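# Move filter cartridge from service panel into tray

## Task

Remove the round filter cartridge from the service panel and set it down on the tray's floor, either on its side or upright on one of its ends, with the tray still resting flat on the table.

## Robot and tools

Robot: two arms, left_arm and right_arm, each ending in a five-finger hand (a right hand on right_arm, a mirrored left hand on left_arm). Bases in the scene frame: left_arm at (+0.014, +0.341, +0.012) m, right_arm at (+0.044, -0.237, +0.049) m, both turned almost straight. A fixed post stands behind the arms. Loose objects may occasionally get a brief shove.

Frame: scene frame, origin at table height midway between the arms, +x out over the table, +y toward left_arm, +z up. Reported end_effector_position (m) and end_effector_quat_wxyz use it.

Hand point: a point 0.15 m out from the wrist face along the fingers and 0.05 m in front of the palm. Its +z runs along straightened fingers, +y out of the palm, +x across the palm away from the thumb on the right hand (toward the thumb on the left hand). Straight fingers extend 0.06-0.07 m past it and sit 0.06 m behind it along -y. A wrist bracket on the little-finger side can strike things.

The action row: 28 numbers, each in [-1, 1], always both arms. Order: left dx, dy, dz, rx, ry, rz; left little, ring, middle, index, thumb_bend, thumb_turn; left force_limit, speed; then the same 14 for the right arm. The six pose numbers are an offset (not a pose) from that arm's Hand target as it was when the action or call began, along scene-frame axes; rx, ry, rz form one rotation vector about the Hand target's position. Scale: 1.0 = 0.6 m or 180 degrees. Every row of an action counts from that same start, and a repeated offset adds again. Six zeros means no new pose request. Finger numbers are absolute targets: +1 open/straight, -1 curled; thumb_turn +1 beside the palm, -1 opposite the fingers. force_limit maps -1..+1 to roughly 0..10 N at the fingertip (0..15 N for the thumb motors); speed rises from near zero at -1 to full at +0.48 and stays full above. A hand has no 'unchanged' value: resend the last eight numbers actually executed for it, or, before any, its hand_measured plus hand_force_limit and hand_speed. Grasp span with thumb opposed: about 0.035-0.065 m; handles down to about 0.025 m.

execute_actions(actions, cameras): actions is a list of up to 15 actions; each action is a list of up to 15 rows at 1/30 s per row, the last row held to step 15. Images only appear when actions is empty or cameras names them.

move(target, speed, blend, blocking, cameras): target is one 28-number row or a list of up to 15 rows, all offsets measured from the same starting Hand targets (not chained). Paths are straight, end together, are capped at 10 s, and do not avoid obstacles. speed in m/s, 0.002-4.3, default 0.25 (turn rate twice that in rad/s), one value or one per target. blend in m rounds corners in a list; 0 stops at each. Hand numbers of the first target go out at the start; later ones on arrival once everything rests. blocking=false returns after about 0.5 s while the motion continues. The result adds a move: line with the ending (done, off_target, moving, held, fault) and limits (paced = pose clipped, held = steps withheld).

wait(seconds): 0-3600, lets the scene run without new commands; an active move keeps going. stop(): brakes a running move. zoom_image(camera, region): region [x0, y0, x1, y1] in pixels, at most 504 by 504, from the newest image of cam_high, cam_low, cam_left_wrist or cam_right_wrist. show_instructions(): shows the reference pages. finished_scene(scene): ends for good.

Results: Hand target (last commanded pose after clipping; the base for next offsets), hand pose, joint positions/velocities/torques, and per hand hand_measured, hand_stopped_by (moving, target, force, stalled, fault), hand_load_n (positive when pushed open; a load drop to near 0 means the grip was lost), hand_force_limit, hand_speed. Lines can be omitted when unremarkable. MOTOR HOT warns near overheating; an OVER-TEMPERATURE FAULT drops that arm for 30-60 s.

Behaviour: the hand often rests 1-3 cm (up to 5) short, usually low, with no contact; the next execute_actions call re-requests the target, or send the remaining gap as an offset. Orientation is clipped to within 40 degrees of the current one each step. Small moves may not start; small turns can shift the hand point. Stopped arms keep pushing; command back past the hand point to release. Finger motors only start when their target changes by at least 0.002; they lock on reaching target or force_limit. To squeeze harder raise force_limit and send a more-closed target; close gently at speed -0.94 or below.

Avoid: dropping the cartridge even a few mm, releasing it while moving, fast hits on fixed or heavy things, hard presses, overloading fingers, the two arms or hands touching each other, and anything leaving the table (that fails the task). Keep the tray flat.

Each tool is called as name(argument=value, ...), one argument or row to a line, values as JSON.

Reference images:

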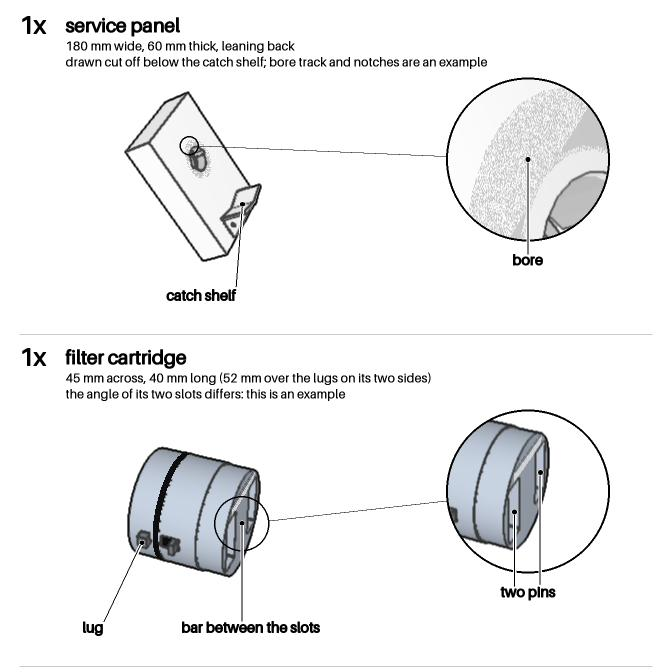

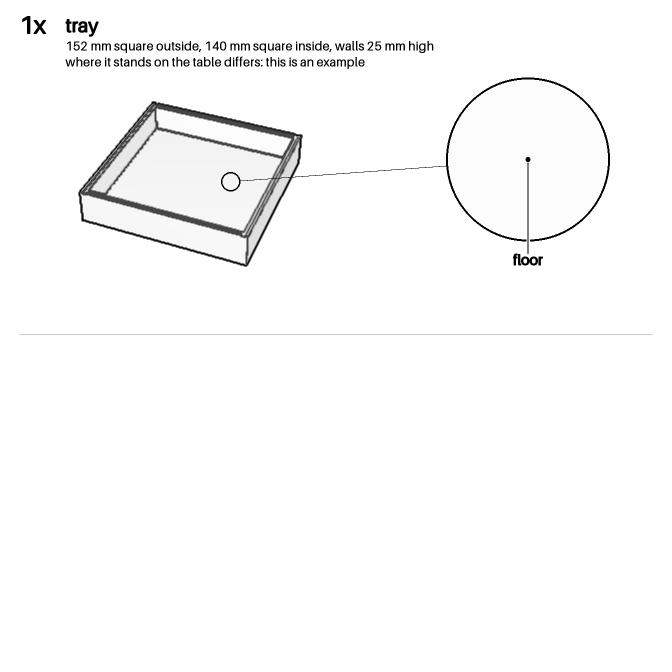

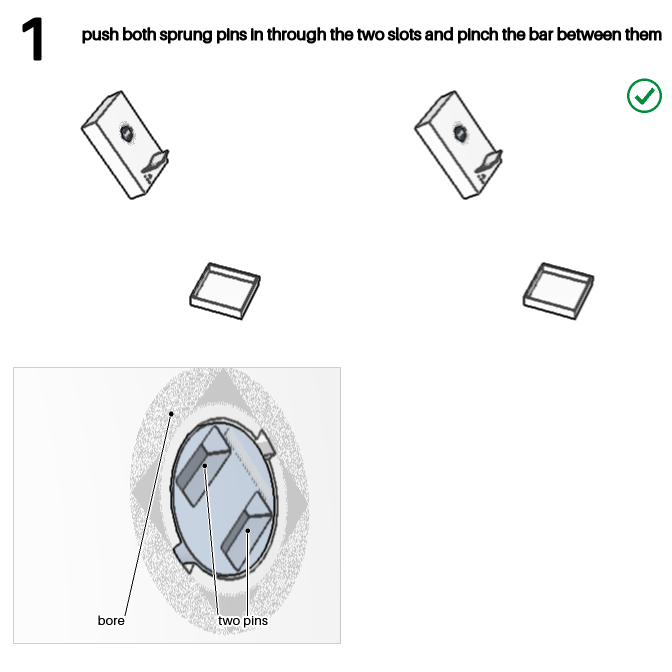

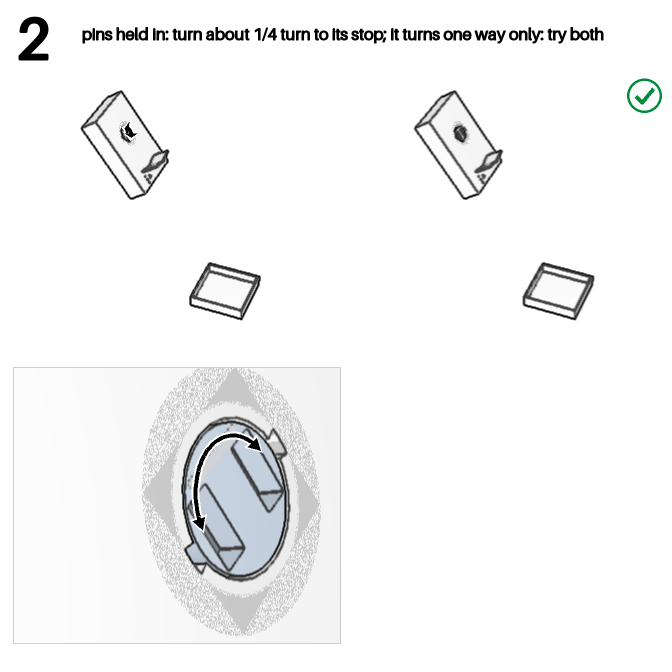

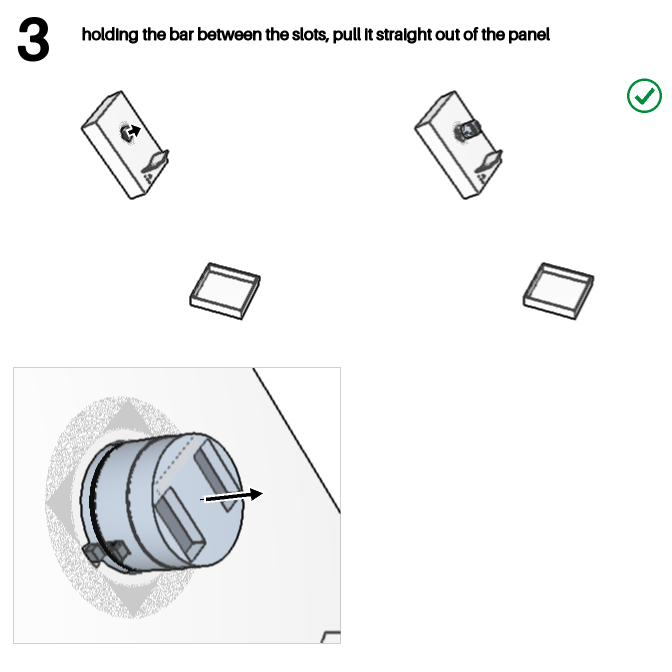

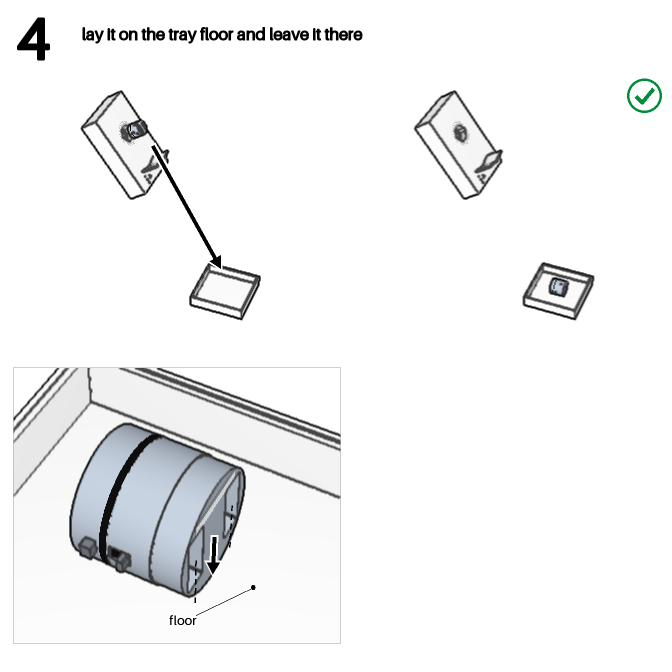

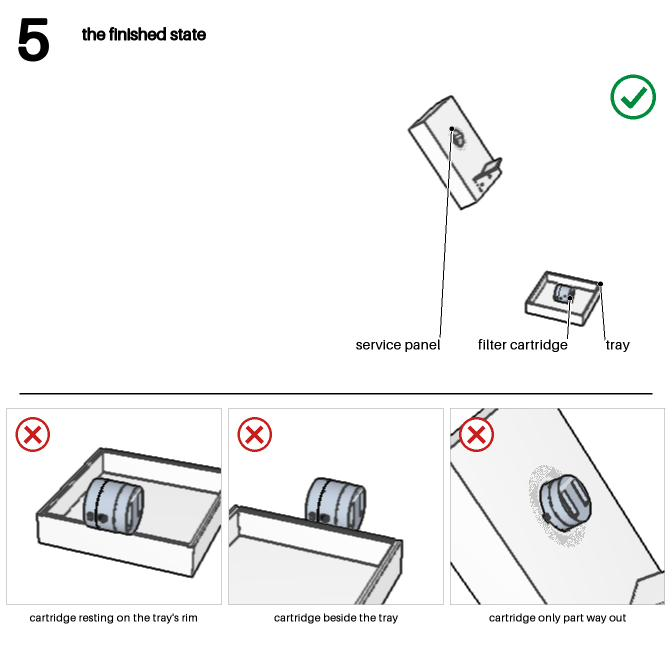

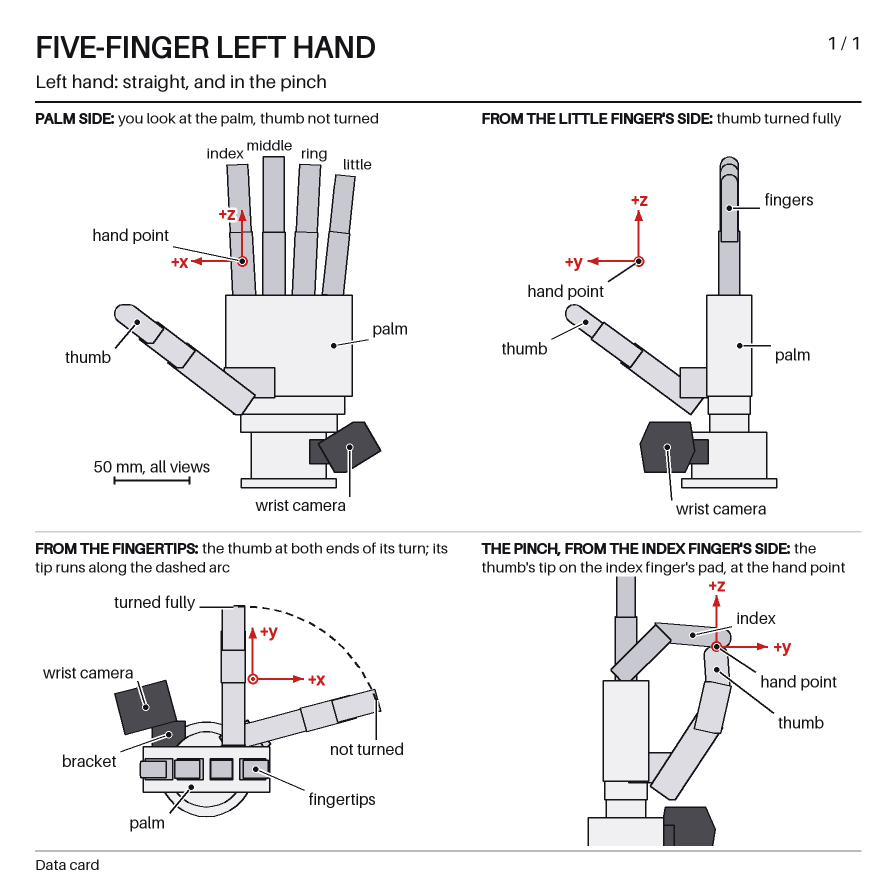

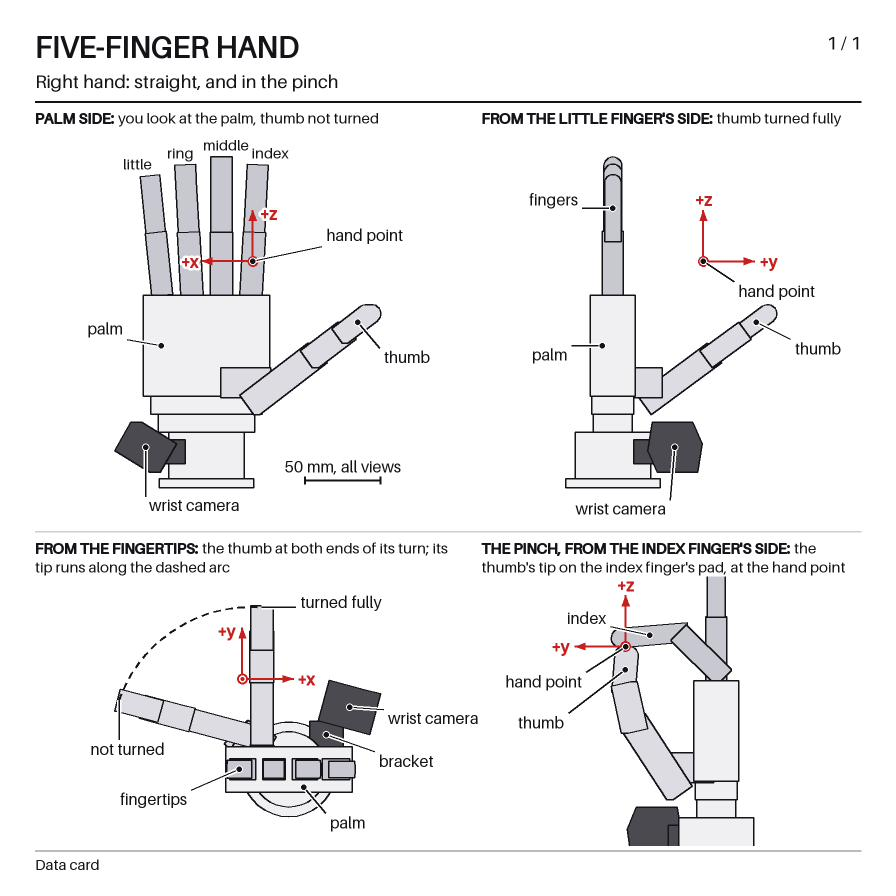

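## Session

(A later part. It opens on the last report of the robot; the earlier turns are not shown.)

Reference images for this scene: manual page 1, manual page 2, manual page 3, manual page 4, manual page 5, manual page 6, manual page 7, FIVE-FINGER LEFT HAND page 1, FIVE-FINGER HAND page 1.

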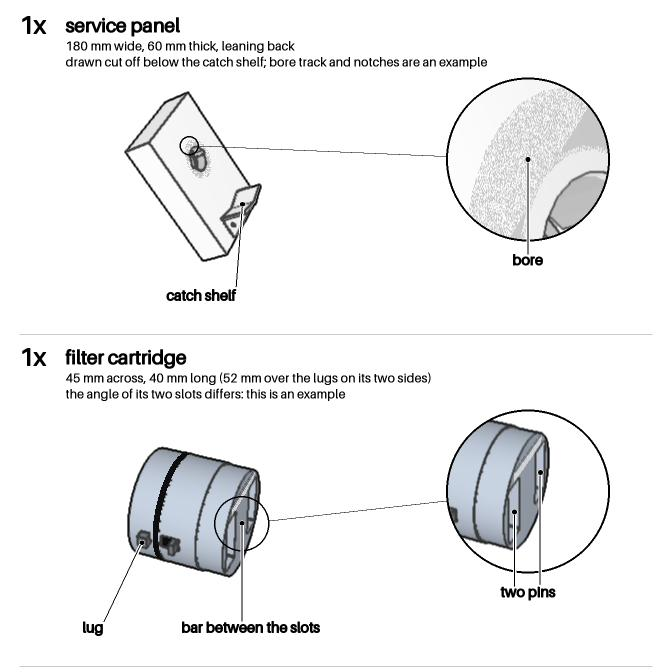

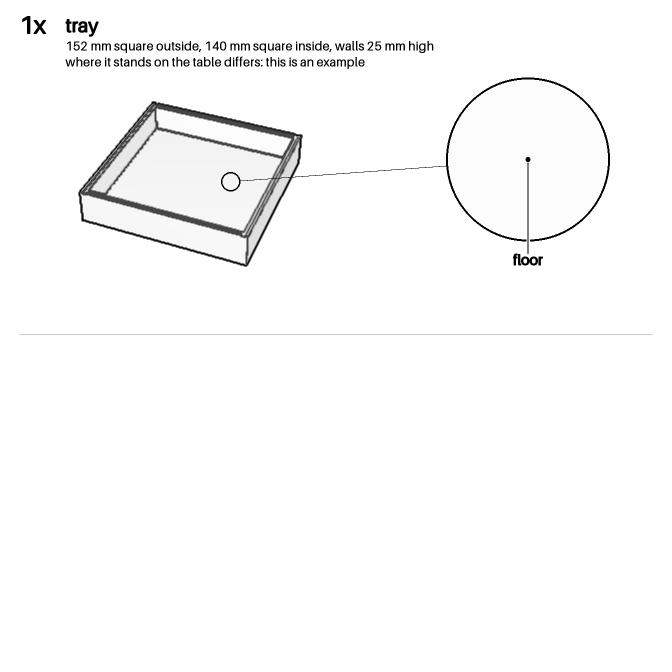

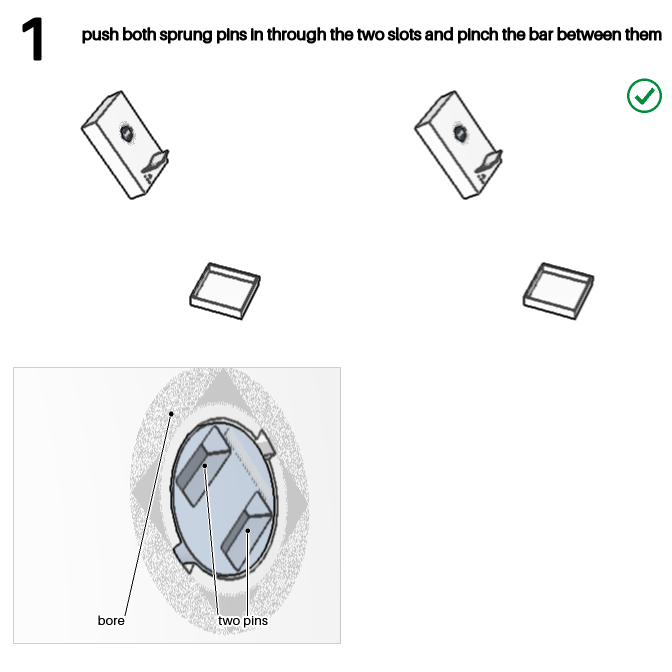

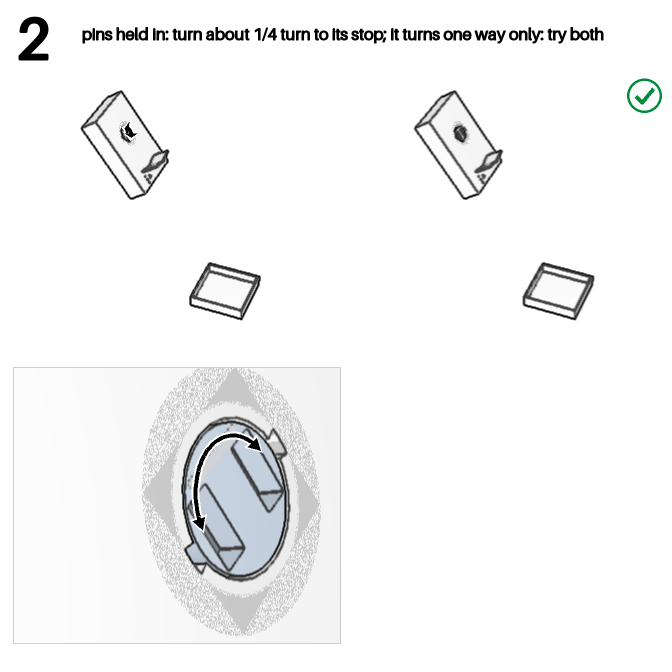

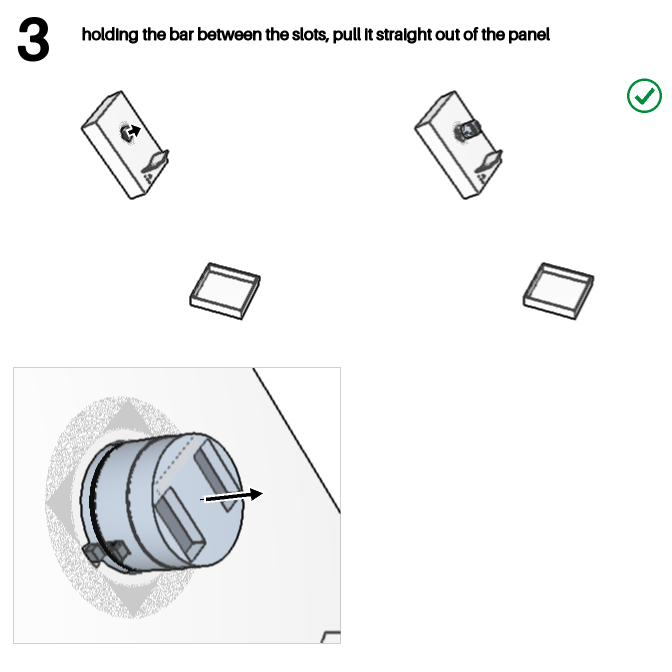

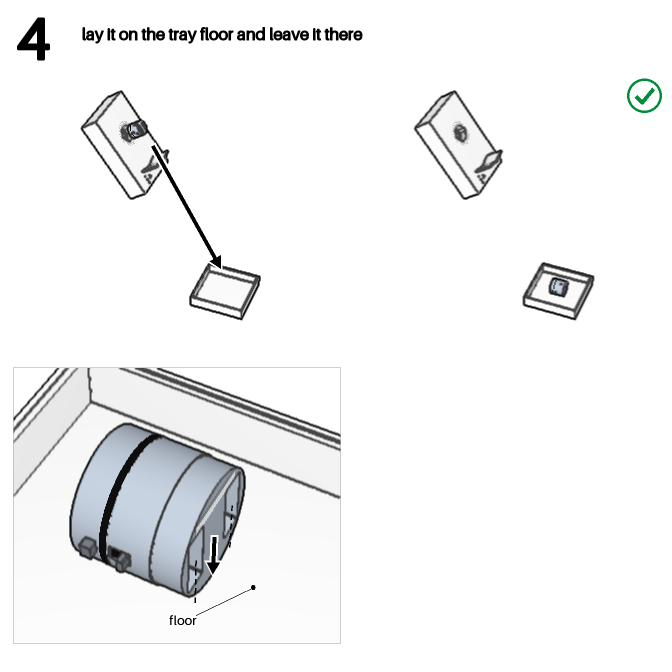

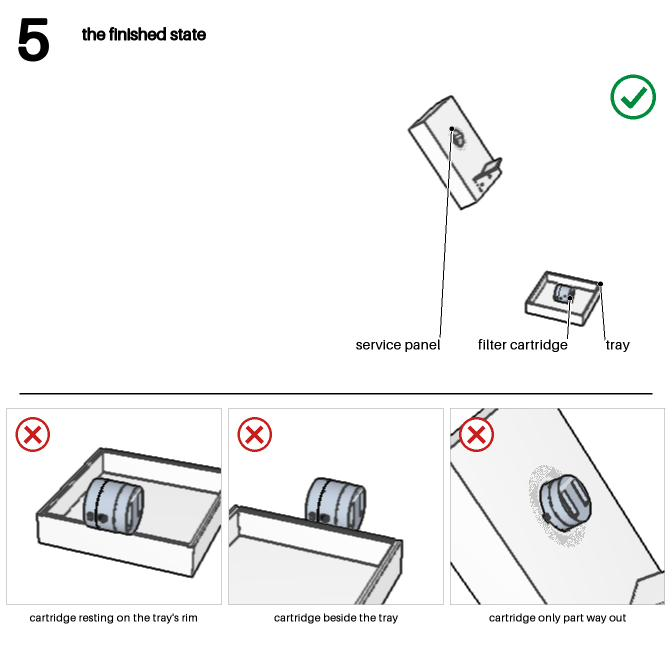

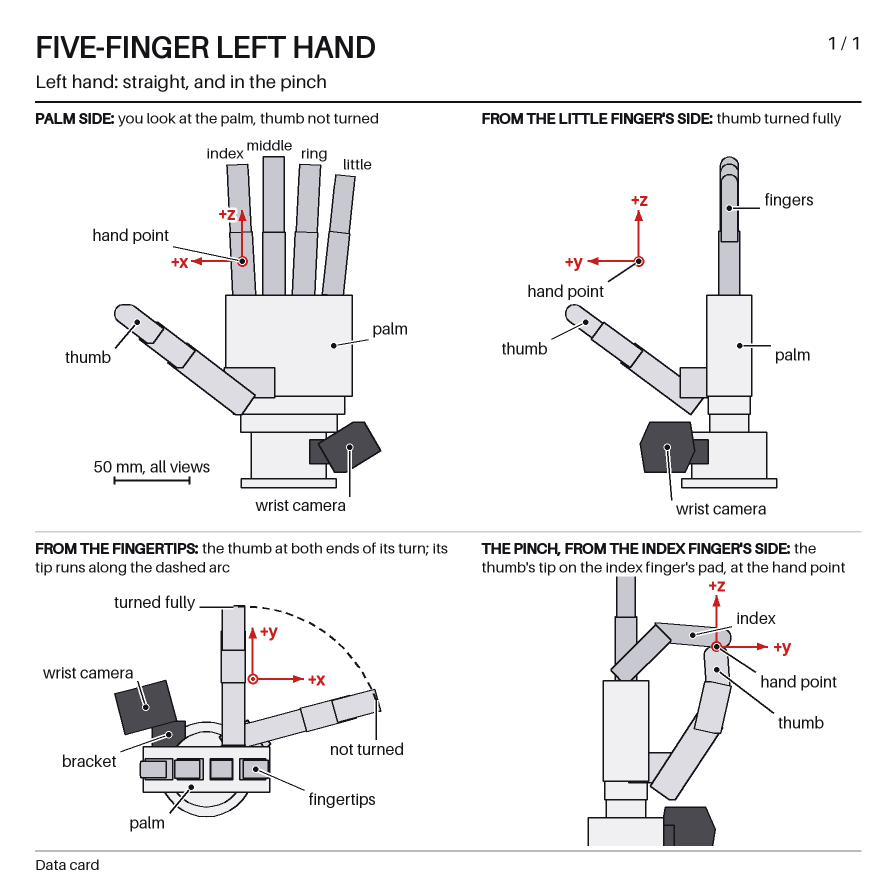

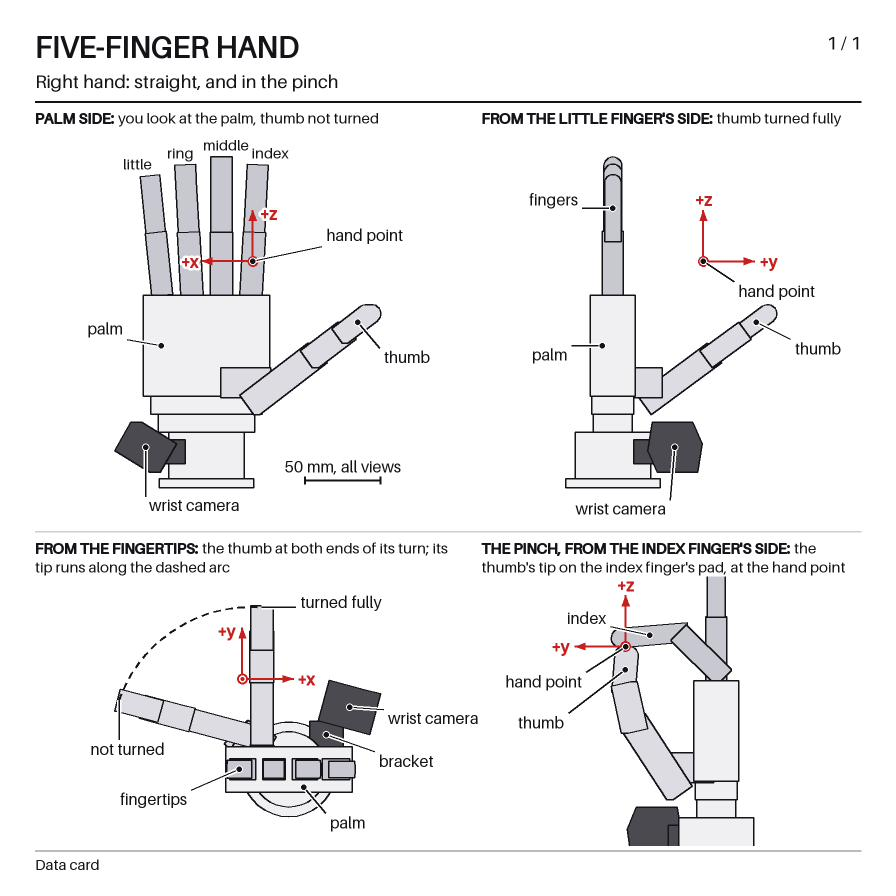

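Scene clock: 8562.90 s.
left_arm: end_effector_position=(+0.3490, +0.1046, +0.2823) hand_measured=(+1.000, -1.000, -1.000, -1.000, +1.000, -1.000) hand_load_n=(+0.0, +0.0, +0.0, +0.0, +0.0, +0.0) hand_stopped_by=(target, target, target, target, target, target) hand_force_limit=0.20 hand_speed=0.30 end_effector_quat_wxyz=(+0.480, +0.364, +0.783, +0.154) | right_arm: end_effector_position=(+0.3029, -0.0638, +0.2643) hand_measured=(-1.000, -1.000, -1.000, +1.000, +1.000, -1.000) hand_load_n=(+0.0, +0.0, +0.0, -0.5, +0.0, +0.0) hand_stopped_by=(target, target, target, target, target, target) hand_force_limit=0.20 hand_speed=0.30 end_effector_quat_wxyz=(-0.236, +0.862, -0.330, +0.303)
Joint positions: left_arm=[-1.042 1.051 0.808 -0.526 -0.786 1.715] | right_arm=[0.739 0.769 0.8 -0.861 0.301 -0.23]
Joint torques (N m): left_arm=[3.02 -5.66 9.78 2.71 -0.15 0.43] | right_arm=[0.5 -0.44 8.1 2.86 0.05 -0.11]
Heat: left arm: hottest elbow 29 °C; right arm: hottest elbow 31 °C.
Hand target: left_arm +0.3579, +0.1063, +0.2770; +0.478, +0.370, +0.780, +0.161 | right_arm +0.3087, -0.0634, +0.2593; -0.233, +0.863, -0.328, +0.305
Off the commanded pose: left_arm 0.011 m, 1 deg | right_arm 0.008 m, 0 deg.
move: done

move(
  target=[
    [0,0,0,0,0,0,1,-1,-1,-1,1,-1,0.2,0.3,0.0238,-0.0057,-0.0242,0,0,-0.01,-1,-1,-1,1,1,-1,0.2,0.3],
  ],
  speed=0.05,
  cameras=["cam_right_wrist","cam_left_wrist"],
)

zoom_image(
  camera="cam_right_wrist",
  region=[195, 225, 265, 295],
)

zoom_image(
  camera="cam_left_wrist",
  region=[360, 60, 460, 160],
)

Scene clock: 8567.93 s.
left_arm: end_effector_position=(+0.3490, +0.1046, +0.2823) hand_measured=(+1.000, -1.000, -1.000, -1.000, +1.000, -1.000) hand_load_n=(+0.0, +0.0, +0.0, +0.0, +0.0, +0.0) hand_stopped_by=(target, target, target, target, target, target) hand_force_limit=0.20 hand_speed=0.30 end_effector_quat_wxyz=(+0.480, +0.364, +0.783, +0.154) | right_arm: end_effector_position=(+0.3059, -0.0646, +0.2609) hand_measured=(-1.000, -1.000, -1.000, +1.000, +1.000, -1.000) hand_load_n=(+0.0, +0.0, +0.0, -5.0, +0.0, +0.0) hand_stopped_by=(target, target, target, target, target, target) hand_force_limit=0.20 hand_speed=0.30 end_effector_quat_wxyz=(-0.241, +0.862, -0.330, +0.300)
Joint positions: left_arm=[-1.042 1.051 0.808 -0.526 -0.786 1.715] | right_arm=[0.719 0.769 0.79 -0.842 0.277 -0.243]
Joint torques (N m): left_arm=[3.08 -5.66 9.8 2.67 -0.15 0.42] | right_arm=[-1.08 1.44 7.1 4.33 0.79 -0.01]
Heat: left arm: hottest elbow 29 °C; right arm: hottest elbow 31 °C.
Hand target: left_arm +0.3579, +0.1063, +0.2770; +0.478, +0.370, +0.780, +0.161 | right_arm +0.3230, -0.0668, +0.2449; -0.229, +0.858, -0.342, +0.309
Off the commanded pose: left_arm 0.011 m, 1 deg | right_arm 0.024 m, 2 deg.
move: off_target (right_arm)
cam_left_wrist: T_world_to_cam=[[-0.43337, -0.49511, -0.75303, 0.41925], [-0.63221, 0.7625, -0.13751, 0.16988], [0.64227, 0.41648, -0.64345, 0.02412]] pos_world=[0.27359, 0.06799, 0.35459]
cam_right_wrist: T_world_to_cam=[[-0.26488, -0.85921, -0.43772, 0.13271], [-0.94175, 0.32806, -0.07406, 0.32787], [0.20723, 0.3926, -0.89606, 0.30784]] pos_world=[0.28013, -0.1144, 0.35822]
Images, in order (width x height): cam_left_wrist 616x616, cam_right_wrist 616x616.

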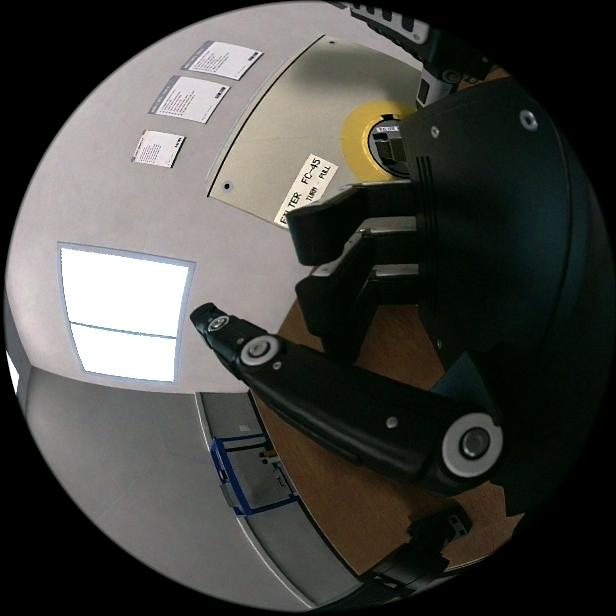

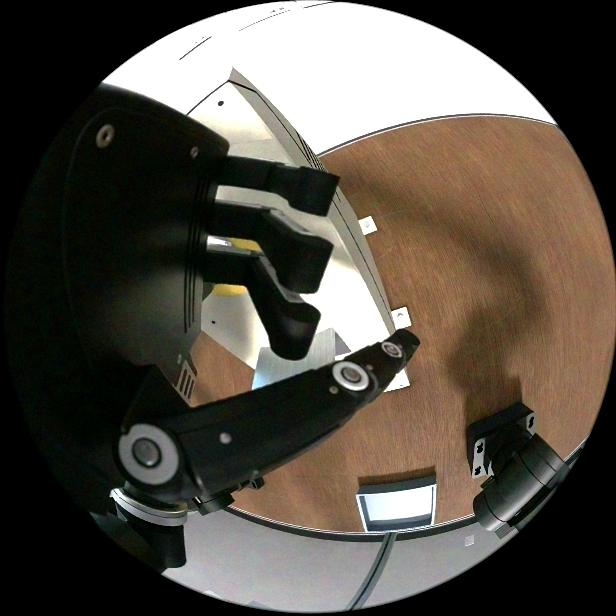

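Scaled by 7.200 from the camera's image (finer frame: 880x880).

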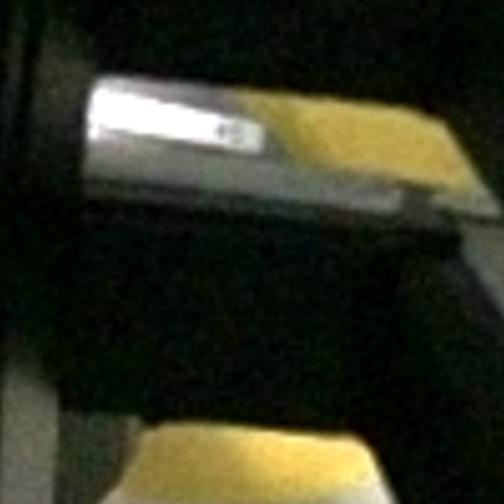

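Scaled by 5.040 from the camera's image (finer frame: 880x880).

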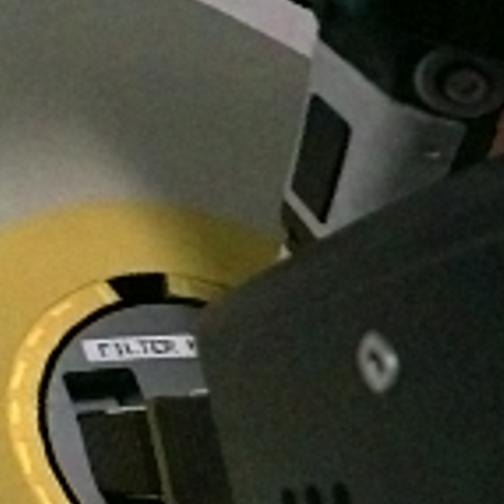

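move(
  target=[
    [0,0,0,0,0,0,1,-1,-1,-1,1,-1,0.2,0.3,-0.0085,-0.0135,-0.0121,0,0,0,-1,-1,-1,1,1,-1,0.2,0.3],
  ],
  speed=0.05,
)

Scene clock: 8570.53 s.
left_arm: end_effector_position=(+0.3490, +0.1046, +0.2823) hand_measured=(+1.000, -1.000, -1.000, -1.000, +1.000, -1.000) hand_load_n=(+0.0, +0.0, +0.0, +0.0, +0.0, +0.0) hand_stopped_by=(target, target, target, target, target, target) hand_force_limit=0.20 hand_speed=0.30 end_effector_quat_wxyz=(+0.480, +0.364, +0.783, +0.154) | right_arm: end_effector_position=(+0.3056, -0.0656, +0.2579) hand_measured=(-1.000, -1.000, -1.000, +1.000, +1.000, -1.000) hand_load_n=(+0.0, +0.0, +0.0, -2.0, +0.0, +0.0) hand_stopped_by=(target, target, target, target, target, target) hand_force_limit=0.20 hand_speed=0.30 end_effector_quat_wxyz=(-0.252, +0.858, -0.330, +0.302)
Joint positions: left_arm=[-1.042 1.051 0.808 -0.526 -0.786 1.715] | right_arm=[0.71 0.749 0.768 -0.817 0.264 -0.246]
Joint torques (N m): left_arm=[3.08 -5.71 9.77 2.67 -0.15 0.42] | right_arm=[-1.32 1.2 6.45 3.51 0.93 -0.09]
Heat: left arm: hottest elbow 29 °C; right arm: hottest elbow 31 °C.
Hand target: left_arm +0.3579, +0.1063, +0.2770; +0.478, +0.370, +0.780, +0.161 | right_arm +0.3178, -0.0749, +0.2375; -0.229, +0.858, -0.342, +0.309
Off the commanded pose: left_arm 0.011 m, 1 deg | right_arm 0.025 m, 3 deg.
move: off_target (right_arm)

move(
  target=[
    [0,0,0,0,0,0,1,-1,-1,-1,1,-1,0.2,0.3,0.0443,-0.0056,-0.0385,0,0,-0.03,-1,-1,-1,1,1,-1,0.2,0.3],
  ],
  speed=0.05,
)

Scene clock: 8580.63 s.
left_arm: end_effector_position=(+0.3490, +0.1045, +0.2824) hand_measured=(+1.000, -1.000, -1.000, -1.000, +1.000, -1.000) hand_load_n=(+0.0, +0.0, +0.0, +0.0, +0.0, +0.5) hand_stopped_by=(target, target, target, target, target, target) hand_force_limit=0.20 hand_speed=0.30 end_effector_quat_wxyz=(+0.480, +0.364, +0.783, +0.154) | right_arm: end_effector_position=(+0.3082, -0.0667, +0.2553) hand_measured=(-1.000, -1.000, -1.000, +1.000, +1.000, -1.000) hand_load_n=(+0.0, +0.0, +0.0, -8.5, +0.0, +0.0) hand_stopped_by=(target, target, target, target, target, target) hand_force_limit=0.20 hand_speed=0.30 end_effector_quat_wxyz=(-0.254, +0.855, -0.335, +0.304)
Joint positions: left_arm=[-1.042 1.051 0.808 -0.526 -0.786 1.716] | right_arm=[0.701 0.749 0.758 -0.8 0.264 -0.245]
Joint torques (N m): left_arm=[3.08 -5.71 9.78 2.71 -0.16 0.42] | right_arm=[-3.9 5.77 5.15 5.82 2.3 0.29]
Heat: left arm: hottest elbow 29 °C; right arm: hottest elbow 30 °C.
Hand target: left_arm +0.3579, +0.1063, +0.2770; +0.478, +0.370, +0.780, +0.161 | right_arm +0.3445, -0.0783, +0.2144; -0.214, +0.841, -0.382, +0.319
Off the commanded pose: left_arm 0.011 m, 1 deg | right_arm 0.056 m, 7 deg.
move: off_target (right_arm)

move(
  target=[
    [0,0,0,0,0,0,1,-1,-1,-1,1,-1,0.2,0.3,0.0087,-0.0273,-0.0031,0.033,0.0525,0.047,-1,-1,-1,1,1,-1,0.2,0.3],
    [0,0,0,0,0,0,1,-1,-1,-1,1,-1,0.2,0.3,-0.0123,-0.0038,-0.0146,-0.0142,-0.0225,-0.0202,-1,-1,-1,1,1,-1,0.2,0.3],
    [0,0,0,0,0,0,1,-1,-1,-1,1,-1,0.2,0.3,0.0087,-0.0273,-0.0031,0.033,0.0525,0.047,-1,-1,-1,1,1,-1,0.2,0.3],
    [0,0,0,0,0,0,1,-1,-1,-1,1,-1,0.2,0.3,-0.0071,-0.0112,-0.0101,0,0,0,-1,-1,-1,1,1,-1,0.2,0.3],
  ],
  speed=0.2,
  cameras=["cam_left_wrist"],
)

Scene clock: 8591.27 s.
left_arm: end_effector_position=(+0.3490, +0.1045, +0.2824) hand_measured=(+1.000, -1.000, -1.000, -1.000, +1.000, -1.000) hand_load_n=(-0.5, +0.0, +0.0, +0.0, +0.0, +0.0) hand_stopped_by=(target, target, target, target, target, target) hand_force_limit=0.20 hand_speed=0.30 end_effector_quat_wxyz=(+0.480, +0.364, +0.783, +0.154) | right_arm: end_effector_position=(+0.3087, -0.0680, +0.2524) hand_measured=(-1.000, -1.000, -1.000, +1.000, +1.000, -1.000) hand_load_n=(+0.0, +0.0, +0.0, -6.0, +0.0, +0.0) hand_stopped_by=(target, target, target, target, target, target) hand_force_limit=0.20 hand_speed=0.30 end_effector_quat_wxyz=(-0.267, +0.850, -0.342, +0.301)
Joint positions: left_arm=[-1.042 1.051 0.808 -0.526 -0.786 1.716] | right_arm=[0.679 0.731 0.737 -0.776 0.236 -0.24]
Joint torques (N m): left_arm=[2.96 -5.6 9.78 2.66 -0.16 0.42] | right_arm=[-2.84 5.36 4.88 5.09 3.05 0.16]
Heat: left arm: hottest elbow 29 °C; right arm: hottest elbow 30 °C.
Hand target: left_arm +0.3579, +0.1063, +0.2770; +0.478, +0.370, +0.780, +0.161 | right_arm +0.3401, -0.0850, +0.2084; -0.214, +0.841, -0.382, +0.319
Off the commanded pose: left_arm 0.011 m, 1 deg | right_arm 0.057 m, 8 deg.
move: off_target (right_arm)
cam_left_wrist: T_world_to_cam=[[-0.43349, -0.49476, -0.75319, 0.41931], [-0.63204, 0.76268, -0.13723, 0.16973], [0.64235, 0.41657, -0.64332, 0.02405]] pos_world=[0.2736, 0.06799, 0.35459]

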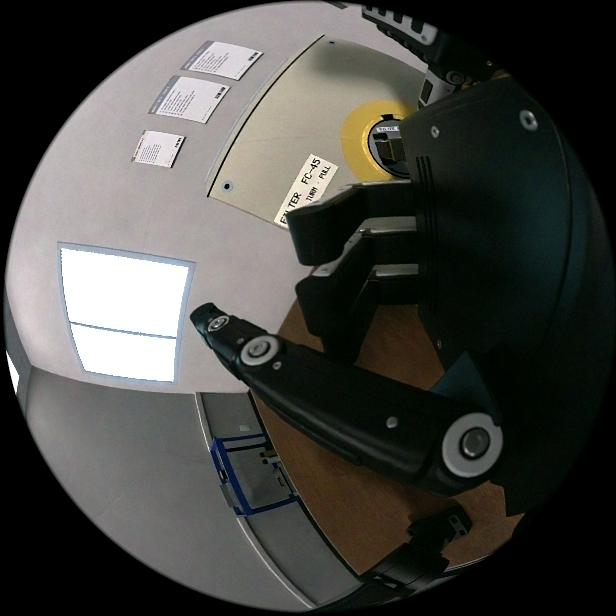

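move(
  target=[
    [0,0,0,0,0,0,1,-1,-1,-1,1,-1,0.2,0.3,0.0396,-0.0217,-0.0172,0.033,0.0525,0.035,-1,-1,-1,1,1,-1,0.2,0.3],
    [0,0,0,0,0,0,1,-1,-1,-1,1,-1,0.2,0.3,0.0168,0.0043,-0.0302,-0.0188,-0.03,-0.0389,-1,-1,-1,1,1,-1,0.2,0.3],
    [0,0,0,0,0,0,1,-1,-1,-1,1,-1,0.2,0.3,0.0396,-0.0217,-0.0172,0.033,0.0525,0.035,-1,-1,-1,1,1,-1,0.2,0.3],
    [0,0,0,0,0,0,1,-1,-1,-1,1,-1,0.2,0.3,0.0168,0.0043,-0.0302,-0.0188,-0.03,-0.0389,-1,-1,-1,1,1,-1,0.2,0.3],
    [0,0,0,0,0,0,1,-1,-1,-1,1,-1,0.2,0.3,0.0238,-0.0056,-0.0242,0,0,-0.012,-1,-1,-1,1,1,-1,0.2,0.3],
  ],
  speed=0.25,
  cameras=["cam_left_wrist"],
)

Scene clock: 8606.07 s.
left_arm: end_effector_position=(+0.3490, +0.1045, +0.2823) hand_measured=(+1.000, -1.000, -1.000, -1.000, +1.000, -1.000) hand_load_n=(+0.0, +0.0, +0.0, +0.0, +0.0, +0.0) hand_stopped_by=(target, target, target, target, target, target) hand_force_limit=0.20 hand_speed=0.30 end_effector_quat_wxyz=(+0.480, +0.364, +0.783, +0.154) | right_arm: end_effector_position=(+0.3095, -0.0666, +0.2480) hand_measured=(-1.000, -1.000, -1.000, +0.998, +1.000, -1.000) hand_load_n=(+0.0, +0.0, +0.0, -15.0, +0.0, +0.0) hand_stopped_by=(target, target, target, target, target, target) hand_force_limit=0.20 hand_speed=0.30 end_effector_quat_wxyz=(-0.283, +0.838, -0.349, +0.310)
Joint positions: left_arm=[-1.042 1.051 0.808 -0.526 -0.786 1.716] | right_arm=[0.683 0.705 0.7 -0.726 0.247 -0.22]
Joint torques (N m): left_arm=[3.14 -5.77 9.8 2.7 -0.15 0.41] | right_arm=[-5.19 9.82 5.98 4.78 2.94 0.09]
Heat: left arm: hottest elbow 29 °C; right arm: hottest elbow 30 °C.
Hand target: left_arm +0.3579, +0.1062, +0.2769; +0.478, +0.370, +0.780, +0.161 | right_arm +0.3545, -0.0884, +0.1940; -0.208, +0.833, -0.397, +0.323
Off the commanded pose: left_arm 0.011 m, 1 deg | right_arm 0.074 m, 10 deg.
move: off_target (right_arm)
cam_left_wrist: T_world_to_cam=[[-0.43391, -0.49411, -0.75338, 0.41945], [-0.63156, 0.76316, -0.13678, 0.1694], [0.64254, 0.41646, -0.6432, 0.02396]] pos_world=[0.2736, 0.06799, 0.35459]

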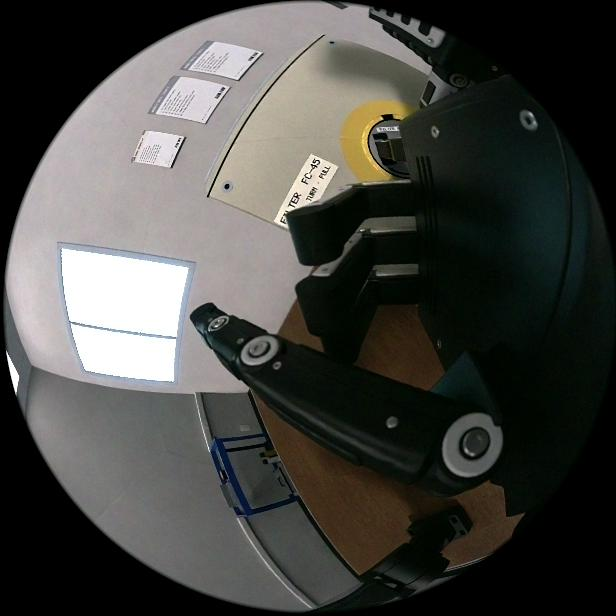

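move(
  target=[
    [0,0,0,0,0,0,1,-1,-1,-1,1,-1,0.2,0.3,-0.0205,0,0.0143,-0.0129,0.0246,-0.0184,-1,-1,-1,1,1,-1,0.2,0.3],
  ],
  speed=0.1,
)

Scene clock: 8620.83 s.
left_arm: end_effector_position=(+0.3491, +0.1044, +0.2825) hand_measured=(+1.000, -1.000, -1.000, -1.000, +1.000, -1.000) hand_load_n=(+0.0, +0.0, +0.0, +0.0, -0.5, +0.0) hand_stopped_by=(target, target, target, target, target, target) hand_force_limit=0.20 hand_speed=0.30 end_effector_quat_wxyz=(+0.480, +0.365, +0.783, +0.154) | right_arm: end_effector_position=(+0.3073, -0.0659, +0.2543) hand_measured=(-1.000, -1.000, -1.000, +1.000, +1.000, -1.000) hand_load_n=(+0.0, +0.0, +0.0, -3.0, +0.0, +0.0) hand_stopped_by=(target, target, target, target, target, target) hand_force_limit=0.20 hand_speed=0.30 end_effector_quat_wxyz=(-0.249, +0.846, -0.368, +0.295)
Joint positions: left_arm=[-1.042 1.051 0.808 -0.526 -0.786 1.718] | right_arm=[0.7 0.766 0.771 -0.825 0.279 -0.173]
Joint torques (N m): left_arm=[3.14 -5.71 9.78 2.69 -0.16 0.39] | right_arm=[-4.13 8.47 6.32 3.22 3.56 0.39]
Heat: left arm: hottest elbow 29 °C; right arm: hottest wrist yaw 32 °C.
Hand target: left_arm +0.3579, +0.1062, +0.2769; +0.478, +0.370, +0.780, +0.161 | right_arm +0.3422, -0.0885, +0.2024; -0.166, +0.837, -0.423, +0.305
Off the commanded pose: left_arm 0.011 m, 1 deg | right_arm 0.066 m, 11 deg.
move: off_target (right_arm)

move(
  target=[
    [0,0,0,0,0,0,1,-1,-1,-1,1,-1,0.2,0.3,0.0158,-0.0161,0.007,0.033,0.0525,0.047,-1,-1,-1,1,1,-1,0.2,0.3],
    [0,0,0,0,0,0,1,-1,-1,-1,1,-1,0.2,0.3,-0.007,0.0099,-0.006,-0.0188,-0.03,-0.0269,-1,-1,-1,1,1,-1,0.2,0.3],
    [0,0,0,0,0,0,1,-1,-1,-1,1,-1,0.2,0.3,0.0158,-0.0161,0.007,0.033,0.0525,0.047,-1,-1,-1,1,1,-1,0.2,0.3],
    [0,0,0,0,0,0,1,-1,-1,-1,1,-1,0.2,0.3,0,0,0,0,0,0,-1,-1,-1,1,1,-1,0.2,0.3],
  ],
  speed=0.25,
)

Scene clock: 8631.70 s.
left_arm: end_effector_position=(+0.3495, +0.1045, +0.2830) hand_measured=(+1.000, -1.000, -1.000, -1.000, +1.000, -1.000) hand_load_n=(+0.0, +0.0, +0.0, +0.0, +0.0, +0.0) hand_stopped_by=(target, target, target, target, target, target) hand_force_limit=0.20 hand_speed=0.30 end_effector_quat_wxyz=(+0.480, +0.367, +0.782, +0.156) | right_arm: end_effector_position=(+0.3071, -0.0651, +0.2570) hand_measured=(-1.000, -1.000, -1.000, +1.000, +1.000, -1.000) hand_load_n=(+0.0, +0.0, +0.0, -5.0, -0.5, +0.0) hand_stopped_by=(target, target, target, target, target, target) hand_force_limit=0.20 hand_speed=0.30 end_effector_quat_wxyz=(-0.234, +0.851, -0.374, +0.285)
Joint positions: left_arm=[-1.042 1.05 0.808 -0.525 -0.786 1.725] | right_arm=[0.699 0.796 0.805 -0.868 0.279 -0.16]
Joint torques (N m): left_arm=[3.14 -5.71 9.77 2.66 -0.15 0.34] | right_arm=[-3.78 5.71 4.03 4.75 3.58 0.28]
Heat: left arm: hottest elbow 29 °C; right arm: hottest wrist yaw 35 °C.
Hand target: left_arm +0.3579, +0.1063, +0.2769; +0.478, +0.370, +0.780, +0.161 | right_arm +0.3422, -0.0884, +0.2025; -0.166, +0.837, -0.423, +0.304
Off the commanded pose: left_arm 0.010 m, 1 deg | right_arm 0.069 m, 10 deg.
move: off_target (right_arm)

move(
  target=[
    [-0.0965,-0.0022,0.0885,0,0,0,1,-1,-1,-1,1,-1,0.2,0.3,-0.0487,0.0373,0.0825,0.0129,-0.0246,0.0704,-1,-1,-1,1,1,-1,0.2,0.3],
  ],
  speed=0.08,
  cameras=["cam_left_wrist"],
)

Scene clock: 8651.07 s.
left_arm: end_effector_position=(+0.3410, +0.1043, +0.2870) hand_measured=(+1.000, -1.000, -1.000, -1.000, +1.000, -1.000) hand_load_n=(+0.0, +0.0, +0.0, +0.0, +0.0, +0.0) hand_stopped_by=(target, target, target, target, target, target) hand_force_limit=0.20 hand_speed=0.30 end_effector_quat_wxyz=(+0.459, +0.352, +0.798, +0.169) | right_arm: end_effector_position=(+0.3060, -0.0638, +0.2610) hand_measured=(-1.000, -1.000, -1.000, +1.000, +1.000, -1.000) hand_load_n=(+0.5, +0.0, +0.0, -3.0, +0.0, +0.0) hand_stopped_by=(target, target, target, target, target, target) hand_force_limit=0.20 hand_speed=0.30 end_effector_quat_wxyz=(-0.241, +0.861, -0.335, +0.298)
Joint positions: left_arm=[-1.067 1.083 0.869 -0.66 -0.823 1.62] | right_arm=[0.719 0.773 0.793 -0.845 0.278 -0.232]
Joint torques (N m): left_arm=[-5.54 -13.98 12.3 -3.07 -2.78 0.02] | right_arm=[0.97 -0.97 7.32 3.26 0.73 -0.24]
Heat: left arm: hottest elbow 29 °C; right arm: hottest wrist yaw 39 °C.
Hand target: left_arm +0.3000, +0.1050, +0.3301; +0.478, +0.370, +0.780, +0.161 | right_arm +0.3129, -0.0660, +0.2519; -0.232, +0.863, -0.327, +0.308
Off the commanded pose: left_arm 0.059 m, 4 deg | right_arm 0.012 m, 2 deg.
move: off_target (left_arm, right_arm)
cam_left_wrist: T_world_to_cam=[[-0.43347, -0.49896, -0.75043, 0.41883], [-0.67283, 0.73316, -0.09884, 0.17147], [0.5995, 0.46207, -0.65352, 0.04507]] pos_world=[0.2699, 0.06244, 0.3607]

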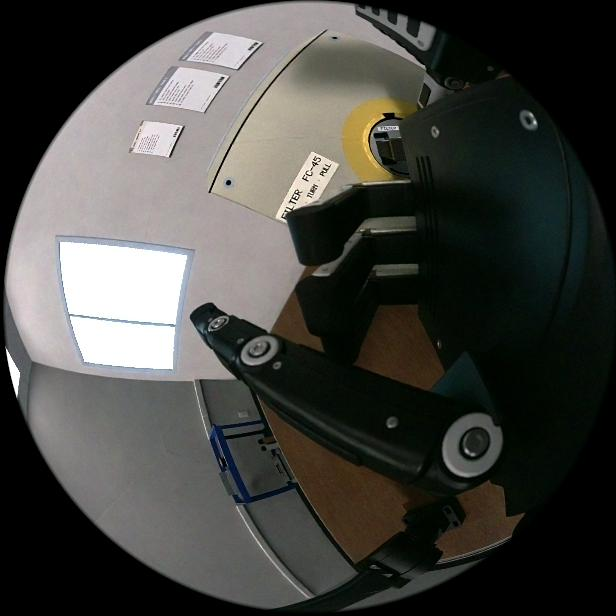

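zoom_image(
  camera="cam_left_wrist",
  region=[345, 110, 415, 180],
)

Scaled by 7.200 from the camera's image (finer frame: 880x880).

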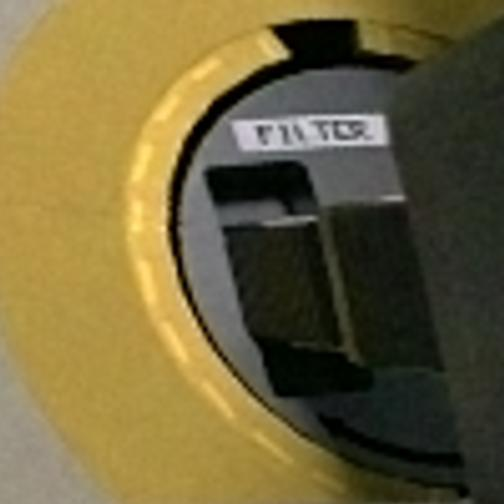

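move(
  target=[
    [0,0,0,0,0,0,1,-1,-1,-1,1,-1,0.2,0.3,-0.041,0,0.0287,0,0,0,-1,-1,-1,1,1,-1,0.2,0.3],
  ],
  speed=0.05,
)

Scene clock: 8659.13 s.
left_arm: end_effector_position=(+0.3403, +0.1043, +0.2864) hand_measured=(+1.000, -1.000, -1.000, -1.000, +1.000, -1.000) hand_load_n=(+0.5, +0.0, +0.0, +0.0, +0.0, +0.0) hand_stopped_by=(target, target, target, target, target, target) hand_force_limit=0.20 hand_speed=0.30 end_effector_quat_wxyz=(+0.460, +0.349, +0.799, +0.167) | right_arm: end_effector_position=(+0.2988, -0.0631, +0.2619) hand_measured=(-1.000, -1.000, -1.000, +1.000, +1.000, -1.000) hand_load_n=(+0.0, +0.0, +0.5, +0.5, +0.0, +0.0) hand_stopped_by=(target, target, target, target, target, target) hand_force_limit=0.20 hand_speed=0.30 end_effector_quat_wxyz=(-0.230, +0.860, -0.333, +0.311)
Joint positions: left_arm=[-1.068 1.083 0.869 -0.661 -0.824 1.61] | right_arm=[0.771 0.766 0.793 -0.867 0.343 -0.206]
Joint torques (N m): left_arm=[-5.66 -14.1 12.4 -3.06 -2.77 0.05] | right_arm=[2.43 -4.48 9.18 0.21 0.12 0.01]
Heat: left arm: hottest elbow 29 °C; right arm: hottest wrist yaw 36 °C.
Hand target: left_arm +0.3000, +0.1049, +0.3301; +0.478, +0.370, +0.780, +0.161 | right_arm +0.2884, -0.0660, +0.2691; -0.232, +0.863, -0.327, +0.308
Off the commanded pose: left_arm 0.060 m, 4 deg | right_arm 0.013 m, 1 deg.
move: off_target (right_arm)

move(
  target=[
    [0,0,0,0,0,0,1,-1,-1,-1,1,-1,0.2,0.3,-0.0273,0,0.0192,0,0,0,-1,-1,-1,1,1,-1,0.2,0.3],
  ],
  speed=0.05,
)

Scene clock: 8662.03 s.
left_arm: end_effector_position=(+0.3403, +0.1043, +0.2863) hand_measured=(+1.000, -1.000, -1.000, -1.000, +1.000, -1.000) hand_load_n=(+0.5, +0.5, +0.0, +0.0, +0.0, +0.0) hand_stopped_by=(target, target, target, target, target, target) hand_force_limit=0.20 hand_speed=0.30 end_effector_quat_wxyz=(+0.460, +0.349, +0.799, +0.167) | right_arm: end_effector_position=(+0.2718, -0.0695, +0.2661) hand_measured=(-1.000, -1.000, -1.000, +1.000, +1.000, -1.000) hand_load_n=(+0.0, +0.0, +0.0, +0.0, +0.0, +0.0) hand_stopped_by=(target, target, target, target, target, target) hand_force_limit=0.20 hand_speed=0.30 end_effector_quat_wxyz=(-0.219, +0.869, -0.323, +0.304)
Joint positions: left_arm=[-1.068 1.083 0.869 -0.661 -0.824 1.61] | right_arm=[0.835 0.716 0.795 -0.962 0.375 -0.172]
Joint torques (N m): left_arm=[-5.48 -13.98 12.41 -3.04 -2.77 0.07] | right_arm=[1.85 -2.02 10.44 1.29 0.33 0.15]
Heat: left arm: hottest elbow 29 °C; right arm: hottest wrist yaw 35 °C.
Hand target: left_arm +0.3000, +0.1049, +0.3301; +0.478, +0.370, +0.780, +0.161 | right_arm +0.2720, -0.0660, +0.2806; -0.232, +0.863, -0.327, +0.308
Off the commanded pose: left_arm 0.059 m, 4 deg | right_arm 0.015 m, 2 deg.
move: off_target (right_arm)


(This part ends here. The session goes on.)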